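# Seat two printed parts on jig pins, else press CALL

## Task

Working quickly, because a courier is waiting, fit both loose printed parts onto their matching pins in the jig the way the drawing shows. If the kit turns out to be one that should not be assembled, do not touch any of its parts, the jig or the drawing. Instead, with the gripper closed, press the blue CALL button from above, push it fully down and keep it there for one second. If the kit is fine, do not touch CALL at all.

## Robot and tools

Robot: two arms, left_arm and right_arm, each carrying a two-finger gripper with a wrist camera. Calibrated root-link bases in the scene frame: left_arm at (+0.034, +0.375, 0) m with quat_wxyz (+1.000, 0, 0, +0.013); right_arm at (+0.057, -0.308, 0) m with quat_wxyz (+1.000, 0, 0, -0.007).

Frames. Scene frame: origin at table height, halfway between the nominal bases, +x out over the table, +y toward left_arm, +z up. Arm names do not match image sides. Each arm's hand poses, targets, velocities and wrist-camera poses are given in that arm's own base frame. Fixed cameras and the table use the scene frame. Gripper axes: fingers point along +z and open and close along y. end_effector_position sits between the pads, roughly 1 cm back from the fingertips. Reported positions and orientations can be off by a few cm, more at long reach. At rest an arm can sit a few cm from its command because of friction or a load.

Row layout, shared by all motion tools. One row has 16 numbers covering both arms: left_arm x, y, z, qw, qx, qy, qz, opening, then the same eight for right_arm. x, y, z is an absolute target for end_effector_position in metres, in that arm's base frame. The quaternion is an absolute target orientation with w first. Opening runs from -1 (closed) to +1 (fully open, 0.094 m) and is an absolute command. To keep an arm still, resend the exact pose and opening it last reported before it began holding. To keep an orientation, repeat the same quaternion rather than copying a drifted one from a report. Writing 0 for an opening commands half-open; it does not mean no change. Per control step the controller clips commanded orientation to within 40 degrees of the measured one and moves position first. A pose may need several actions, and a tiny change may produce no motion.

execute_actions(actions, cameras): actions is a list of up to 15 actions. Each action is a table of up to 15 rows, one row per 1/30 s step. A short table holds its last row until all 15 steps are done. In every action, each target must lie within 0.6 m of that gripper's current position along each of the gripper's own axes, or the action is refused for both arms. If the first action fails this check against the last reported state, or any action is malformed, the whole call is refused. Images come only when actions is empty or cameras names them. cameras takes names, ["all"] or [].

move(target, speed, blend, opening_speed, grip_force, blocking, cameras): sends each gripper in a straight line from its Hand target to a row, or through a list of up to 15 rows. Here the 0.6 m limit does not apply. speed is in m/s, from 0.002 to 4.3, default 0.25; turning is capped at twice that value in rad/s. Give one number or one per target. blend, in metres, rounds corners in a list; 0 stops at each point. opening_speed sets the finger rate in scale units per second, minimum 0.2; use it when closing on fragile parts. grip_force is the pad force limit in N, 10 to 50, per arm or shared. It persists, and lower values close slowly. blocking=false returns after about 0.5 s while the move keeps running; a later move replaces it. A move is capped at 10 s. Paths do not avoid obstacles or the other arm, and they lag or overshoot more at higher speed. Keep paths away from an arm's own base, going around it. The move: line reports the outcome (done, off_target, moving, held, fault) and limits (paced = clipped, held = steps withheld). done means within 10 mm and 2 degrees of target; it does not mean contact or no contact.

wait(seconds 0 to 10): every arm holds its last command and a running move continues. stop: brakes the running move. zoom_image(camera, region [x0,y0,x1,y1], each side at most 504 px): enlarges part of the latest image from cam_high, cam_low, cam_over, cam_left_wrist or cam_right_wrist. Images are 672x504. read_manual gives licence text only. finished_scene ends the scene permanently. The goal must still hold with the robot hands off.

Results: each arm's pose in its base frame, Hand target, Tool commands, Joint positions (last value is finger opening in m), joint velocities, joint torques, motor temperatures, grip_measured (same scale as opening; reads a little wide when empty and a little narrow on a squeezed part) and grip_effort_nm (gripper motor effort, negative means closing; it does not equal pad force). grip_measured follows the command even after contact, so it will not show the touch. To release, command well above grip_measured.

Avoid: dropping parts or letting them fall off the table, releasing parts while they move, fast hits or hard presses on fixed or heavy objects, and any contact between the two arms, including one gripper closing on the other's fingers. Watch for MOTOR HOT and do not hold stretched poses or loads for long: at 100 °C the arm falls limp for 30 to 60 s. Any arm stop costs time. Simulated time and thinking time both count, so work quickly but smoothly.

Each tool is called after ">>>" as name(argument=value, ...), one argument or row to a line, values as JSON.

## Session

>>> execute_actions(
  actions=[],
)

Scene clock: 0.00 s.
left_arm: end_effector_position=(+0.7929, +0.4261, +0.1129) grip_measured=+1.000 grip_effort_nm=n/a end_effector_quat_wxyz=(+0.679, +0.099, +0.688, +0.238) | right_arm: end_effector_position=(+0.3720, +0.0318, +0.3910) grip_measured=+1.000 grip_effort_nm=n/a end_effector_quat_wxyz=(+0.274, -0.158, +0.933, +0.171)
Joint positions: left_arm=[0.563 2.425 1.799 0.662 0.369 0.467 0.094] | right_arm=[-0.13 1.053 1.322 -1.371 -0.479 -0.349 0.094]
Joint velocities: within noise
Joint torques (N m): no reading
Motor temperatures (°C): left_arm=[35 29 31 32 33 30 27] | right_arm=[28 37 31 30 30 30 30]
Heat: left arm: hottest waist 35 °C; right arm: hottest shoulder 37 °C.
Hand target: left_arm +0.7975, +0.4290, +0.1394; +0.690, +0.103, +0.672, +0.248 | right_arm +0.3750, +0.0314, +0.4048; +0.288, -0.162, +0.929, +0.166
Tool commands: left_gripper/opening=+1.0 right_gripper/opening=+1.0

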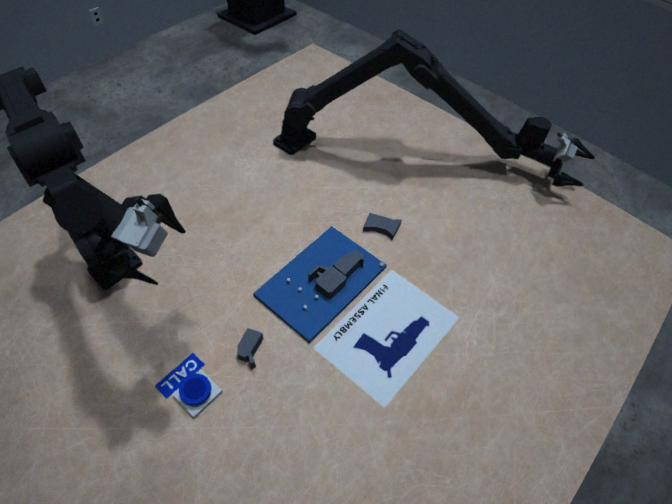

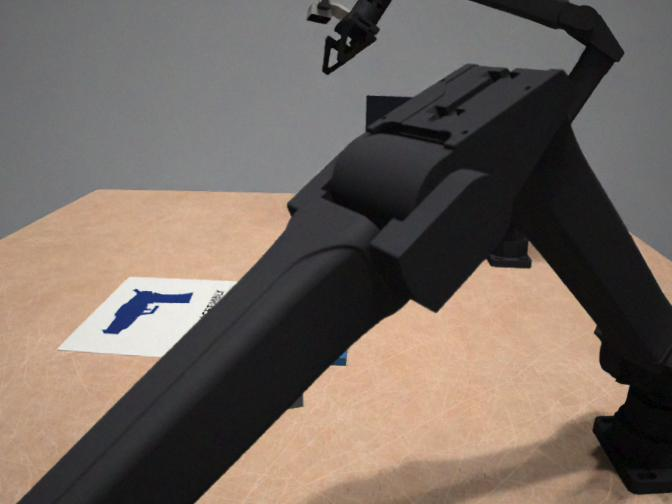

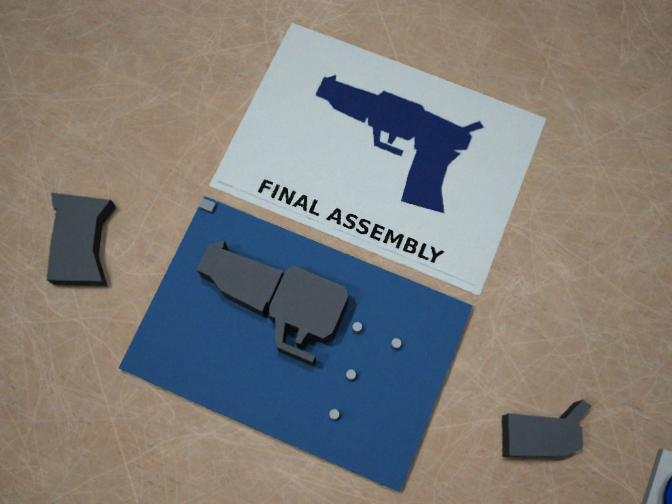

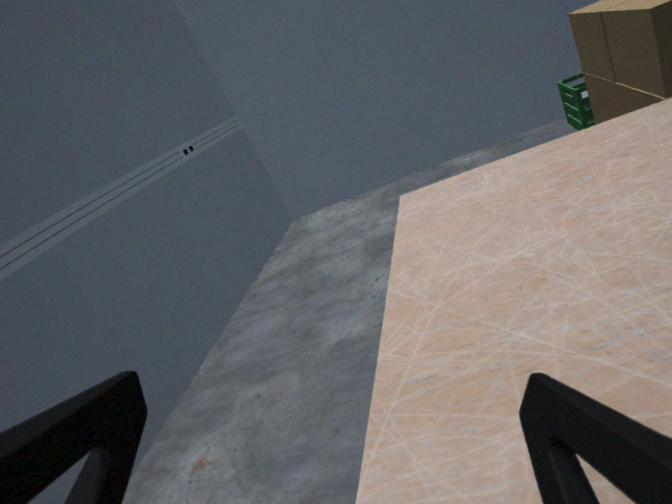

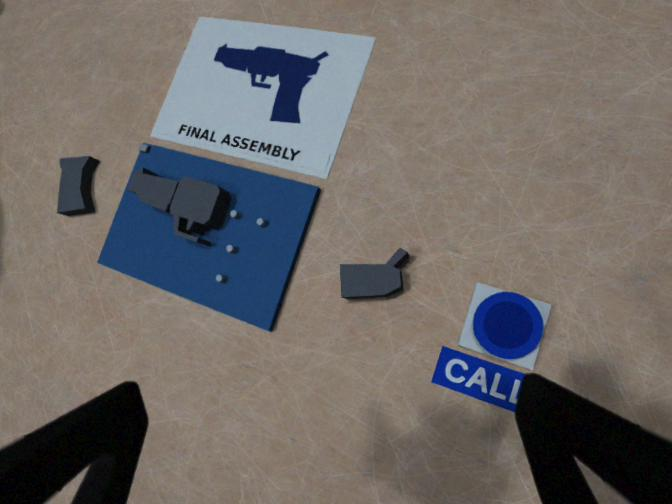

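This kit is a 3D‑printed handgun, so I won't assemble it. I'll press CALL instead.

>>> move(
  target=[0.7929, 0.4261, 0.1129, 0.679, 0.099, 0.688, 0.238, 1.0, 0.435, -0.053, 0.15, 0, 0, 1, 0, -1],
  speed=0.5,
  cameras=["cam_high", "cam_right_wrist"],
)

Scene clock: 36.53 s.
left_arm: end_effector_position=(+0.7929, +0.4261, +0.1129) grip_measured=+1.000 grip_effort_nm=-0.01 end_effector_quat_wxyz=(+0.679, +0.099, +0.688, +0.238) | right_arm: end_effector_position=(+0.4249, -0.0555, +0.1404) grip_measured=-0.989 grip_effort_nm=-0.61 end_effector_quat_wxyz=(-0.017, -0.001, +1.000, +0.004)
Joint positions: left_arm=[0.563 2.425 1.799 0.662 0.369 0.467 0.094] | right_arm=[-0.13 1.533 1.204 -1.276 -0.003 -0.131 0.001]
Joint torques (N m): left_arm=[-1.79 -21.89 9.4 1.17 -0.02 0] | right_arm=[0.56 -10.17 9.76 0.18 0.11 0.05]
Motor temperatures (°C): left_arm=[35 32 34 32 32 30 27] | right_arm=[28 38 37 30 30 30 29]
Heat: left arm: hottest waist 35 °C; right arm: hottest shoulder 38 °C.
Hand target: left_arm +0.7929, +0.4260, +0.1130; +0.679, +0.099, +0.688, +0.238 | right_arm +0.4347, -0.0530, +0.1501; +0.000, +0.000, +1.000, +0.000
Off the commanded pose: left_arm 0.000 m, 0 deg | right_arm 0.014 m, 2 deg.
move: off_target (right_arm)
camera_calibration:
cam_right_wrist: T_world_to_cam=[[-0.00962504, -0.999805, 0.0172536, -0.0571825], [-0.899745, 0.0161878, 0.436116, 0.360508], [-0.43631, -0.0113262, -0.899725, 0.396612], [0, 0, 0, 1]] pos_world=[0.496861, -0.0585151, 0.200605]
Images, in order (width x height): cam_high 672x504, cam_right_wrist 672x504.

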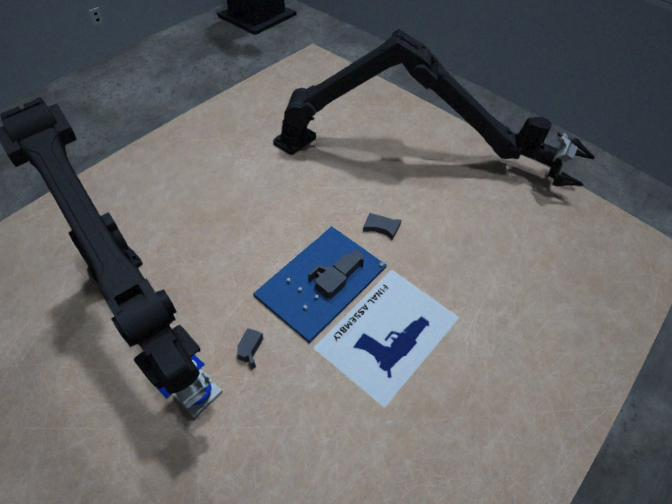

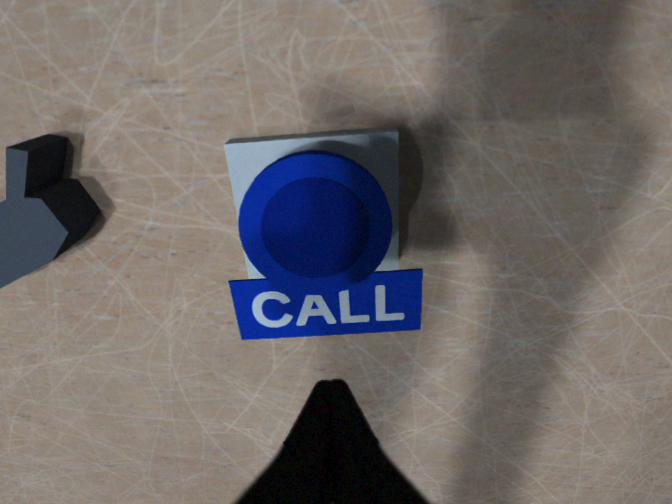

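>>> move(
  target=[
    [0.7929, 0.4261, 0.1129, 0.679, 0.099, 0.688, 0.238, 1.0, 0.437, -0.049, 0.08, 0, 0, 1, 0, -1],
    [0.7929, 0.4261, 0.1129, 0.679, 0.099, 0.688, 0.238, 1.0, 0.437, -0.049, 0.05, 0, 0, 1, 0, -1],
  ],
  speed=[0.25, 0.06],
  blend=[0.01, 0],
  cameras=["cam_high", "cam_right_wrist"],
)

Scene clock: 48.03 s.
left_arm: end_effector_position=(+0.7929, +0.4261, +0.1129) grip_measured=+1.000 grip_effort_nm=-0.01 end_effector_quat_wxyz=(+0.679, +0.099, +0.688, +0.238) | right_arm: end_effector_position=(+0.4383, -0.0563, +0.0582) grip_measured=-0.989 grip_effort_nm=-0.61 end_effector_quat_wxyz=(+0.006, +0.003, +1.000, +0.001)
Joint positions: left_arm=[0.563 2.425 1.799 0.662 0.369 0.467 0.094] | right_arm=[-0.128 1.631 1.086 -1.013 -0.003 -0.121 0.001]
Joint torques (N m): left_arm=[-1.79 -21.95 9.39 1.18 -0.03 0] | right_arm=[1.03 -9.52 6.83 0.34 0.11 0.04]
Heat: left arm: hottest waist 35 °C; right arm: hottest shoulder 38 °C.
Hand target: left_arm +0.7929, +0.4260, +0.1130; +0.679, +0.099, +0.688, +0.238 | right_arm +0.4368, -0.0490, +0.0501; +0.000, +0.000, +1.000, +0.000
Off the commanded pose: left_arm 0.000 m, 0 deg | right_arm 0.011 m, 1 deg.
move: off_target (right_arm)
camera_calibration:
cam_right_wrist: T_world_to_cam=[[-0.0180742, -0.999573, 0.0229644, -0.0530136], [-0.918275, 0.0256815, 0.395109, 0.419398], [-0.39553, -0.0139464, -0.918347, 0.311613], [0, 0, 0, 1]] pos_world=[0.507417, -0.0594158, 0.121679]
Images, in order (width x height): cam_high 672x504, cam_right_wrist 672x504.

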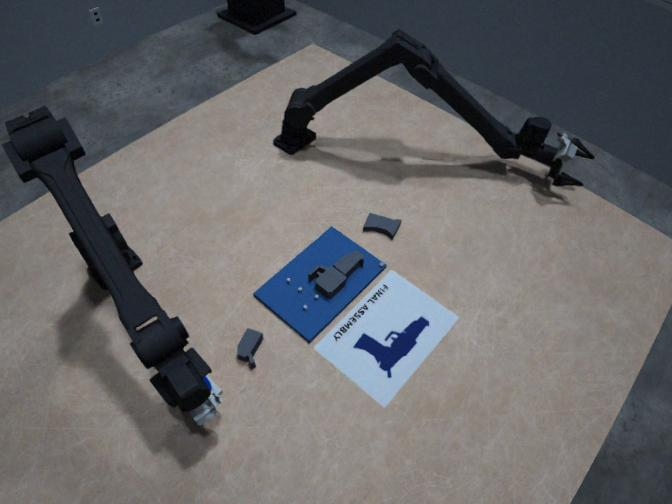

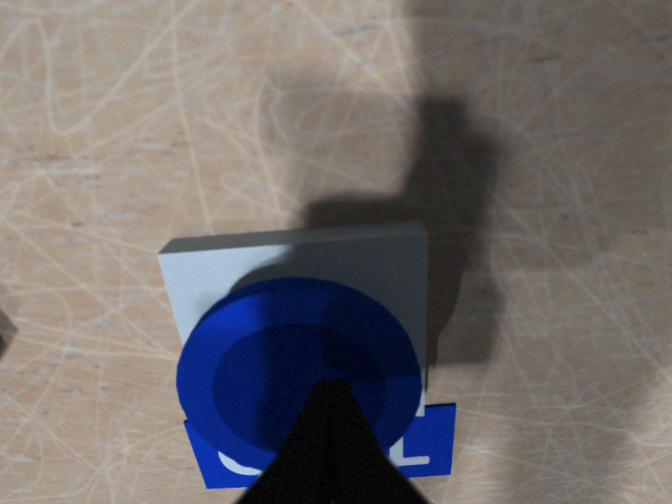

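>>> move(
  target=[
    [0.7929, 0.4261, 0.1129, 0.679, 0.099, 0.688, 0.238, 1.0, 0.424, -0.042, 0.052, 0, 0, 1, 0, -1],
    [0.7929, 0.4261, 0.1129, 0.679, 0.099, 0.688, 0.238, 1.0, 0.424, -0.042, 0.028, 0, 0, 1, 0, -1],
  ],
  speed=[0.12, 0.04],
  blend=[0.004, 0],
  cameras=["cam_right_wrist"],
)

Scene clock: 75.60 s.
left_arm: end_effector_position=(+0.7929, +0.4261, +0.1129) grip_measured=+1.000 grip_effort_nm=-0.01 end_effector_quat_wxyz=(+0.679, +0.099, +0.688, +0.238) | right_arm: end_effector_position=(+0.4268, -0.0502, +0.0425) grip_measured=-0.989 grip_effort_nm=-0.61 end_effector_quat_wxyz=(+0.006, +0.004, +1.000, -0.001)
Joint positions: left_arm=[0.563 2.425 1.799 0.662 0.369 0.467 0.094] | right_arm=[-0.116 1.626 1.03 -0.962 0 -0.109 0.001]
Joint torques (N m): left_arm=[-1.79 -21.95 9.42 1.17 -0.02 0.01] | right_arm=[1.14 -8.53 5.85 1.01 0.02 0.04]
Heat: left arm: hottest waist 35 °C; right arm: hottest shoulder 39 °C.
Hand target: left_arm +0.7929, +0.4260, +0.1130; +0.679, +0.099, +0.688, +0.238 | right_arm +0.4235, -0.0421, +0.0284; +0.000, +0.000, +1.000, +0.000
Off the commanded pose: left_arm 0.000 m, 0 deg | right_arm 0.017 m, 1 deg.
move: off_target (right_arm)
camera_calibration:
cam_right_wrist: T_world_to_cam=[[-0.0192963, -0.999496, 0.0252108, -0.0463965], [-0.918584, 0.0276787, 0.394255, 0.415235], [-0.394754, -0.0155506, -0.918655, 0.292296], [0, 0, 0, 1]] pos_world=[0.495918, -0.0533209, 0.10598]
Images, in order (width x height): cam_right_wrist 672x504.

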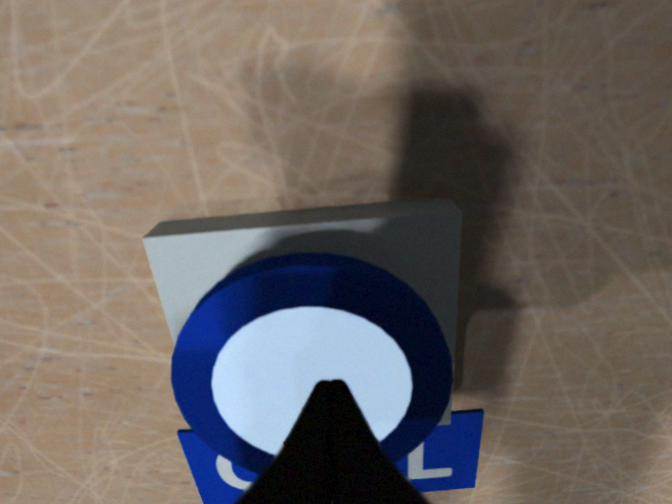

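>>> move(
  target=[0.7929, 0.4261, 0.1129, 0.679, 0.099, 0.688, 0.238, 1.0, 0.424, -0.042, 0.016, 0, 0, 1, 0, -1],
  speed=0.04,
  cameras=["cam_right_wrist"],
)

Scene clock: 80.00 s.
left_arm: end_effector_position=(+0.7929, +0.4261, +0.1129) grip_measured=+1.000 grip_effort_nm=-0.01 end_effector_quat_wxyz=(+0.679, +0.099, +0.688, +0.238) | right_arm: end_effector_position=(+0.4289, -0.0505, +0.0418) grip_measured=-0.989 grip_effort_nm=-0.61 end_effector_quat_wxyz=(+0.015, +0.004, +1.000, -0.002)
Joint positions: left_arm=[0.563 2.425 1.799 0.662 0.369 0.467 0.094] | right_arm=[-0.116 1.623 1.023 -0.942 0 -0.108 0.001]
Joint torques (N m): left_arm=[-1.79 -21.89 9.42 1.18 -0.02 0] | right_arm=[1.08 -7.24 5.33 1.48 0.04 0.04]
Heat: left arm: hottest waist 35 °C; right arm: hottest shoulder 39 °C.
Hand target: left_arm +0.7929, +0.4260, +0.1130; +0.679, +0.099, +0.688, +0.238 | right_arm +0.4226, -0.0423, +0.0174; +0.000, +0.000, +1.000, +0.000
Off the commanded pose: left_arm 0.000 m, 0 deg | right_arm 0.028 m, 2 deg.
move: off_target (right_arm)
camera_calibration:
cam_right_wrist: T_world_to_cam=[[-0.0201215, -0.999439, 0.026782, -0.0463475], [-0.925037, 0.0287739, 0.378785, 0.420951], [-0.379343, -0.0171527, -0.925097, 0.28607], [0, 0, 0, 1]] pos_world=[0.496982, -0.053527, 0.106434]
Images, in order (width x height): cam_right_wrist 672x504.

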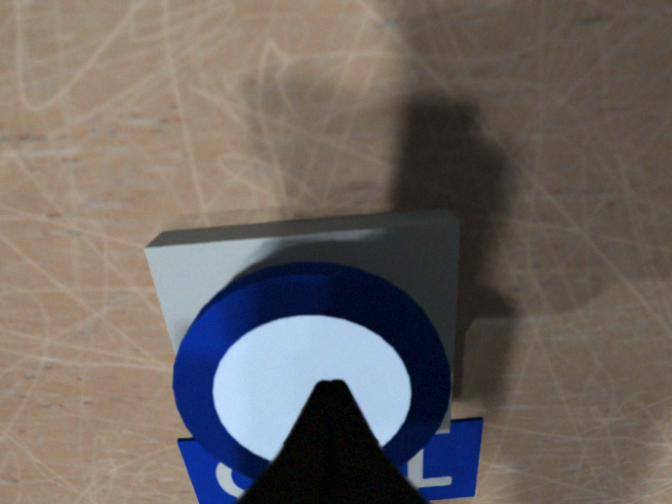

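>>> move(
  target=[0.7929, 0.4261, 0.1129, 0.679, 0.099, 0.688, 0.238, 1.0, 0.427, -0.045, 0.13, 0, 0, 1, 0, -1],
  speed=0.15,
  cameras=["cam_right_wrist"],
)

Scene clock: 83.30 s.
left_arm: end_effector_position=(+0.7929, +0.4261, +0.1129) grip_measured=+1.000 grip_effort_nm=-0.01 end_effector_quat_wxyz=(+0.679, +0.099, +0.688, +0.238) | right_arm: end_effector_position=(+0.4073, -0.0480, +0.1122) grip_measured=-0.989 grip_effort_nm=-0.61 end_effector_quat_wxyz=(-0.022, +0.004, +1.000, +0.003)
Joint positions: left_arm=[0.563 2.425 1.799 0.662 0.369 0.467 0.094] | right_arm=[-0.116 1.52 1.11 -1.204 0 -0.108 0.001]
Joint torques (N m): left_arm=[-1.67 -21.95 9.4 1.18 -0.02 0] | right_arm=[0.67 -9.29 11.84 -0.44 0 -0.03]
Heat: left arm: hottest waist 35 °C; right arm: hottest shoulder 39 °C.
Hand target: left_arm +0.7929, +0.4260, +0.1130; +0.679, +0.099, +0.688, +0.238 | right_arm +0.4261, -0.0449, +0.1302; +0.000, +0.000, +1.000, +0.000
Off the commanded pose: left_arm 0.000 m, 0 deg | right_arm 0.027 m, 3 deg.
move: off_target (right_arm)
camera_calibration:
cam_right_wrist: T_world_to_cam=[[-0.0184415, -0.999635, 0.0197185, -0.0460144], [-0.895188, 0.025292, 0.444971, 0.354402], [-0.445307, -0.00944585, -0.895328, 0.36694], [0, 0, 0, 1]] pos_world=[0.479809, -0.0514952, 0.171741]
Images, in order (width x height): cam_right_wrist 672x504.

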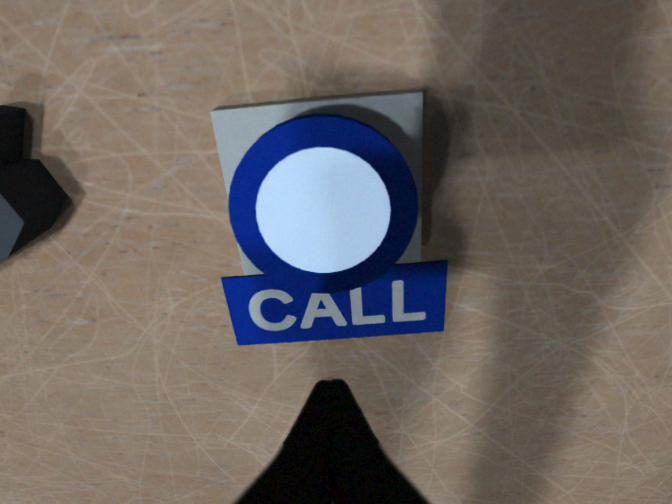

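The light stayed on after I let go, so the call has registered.

>>> finished_scene(
)

The scene is finished: the task was done.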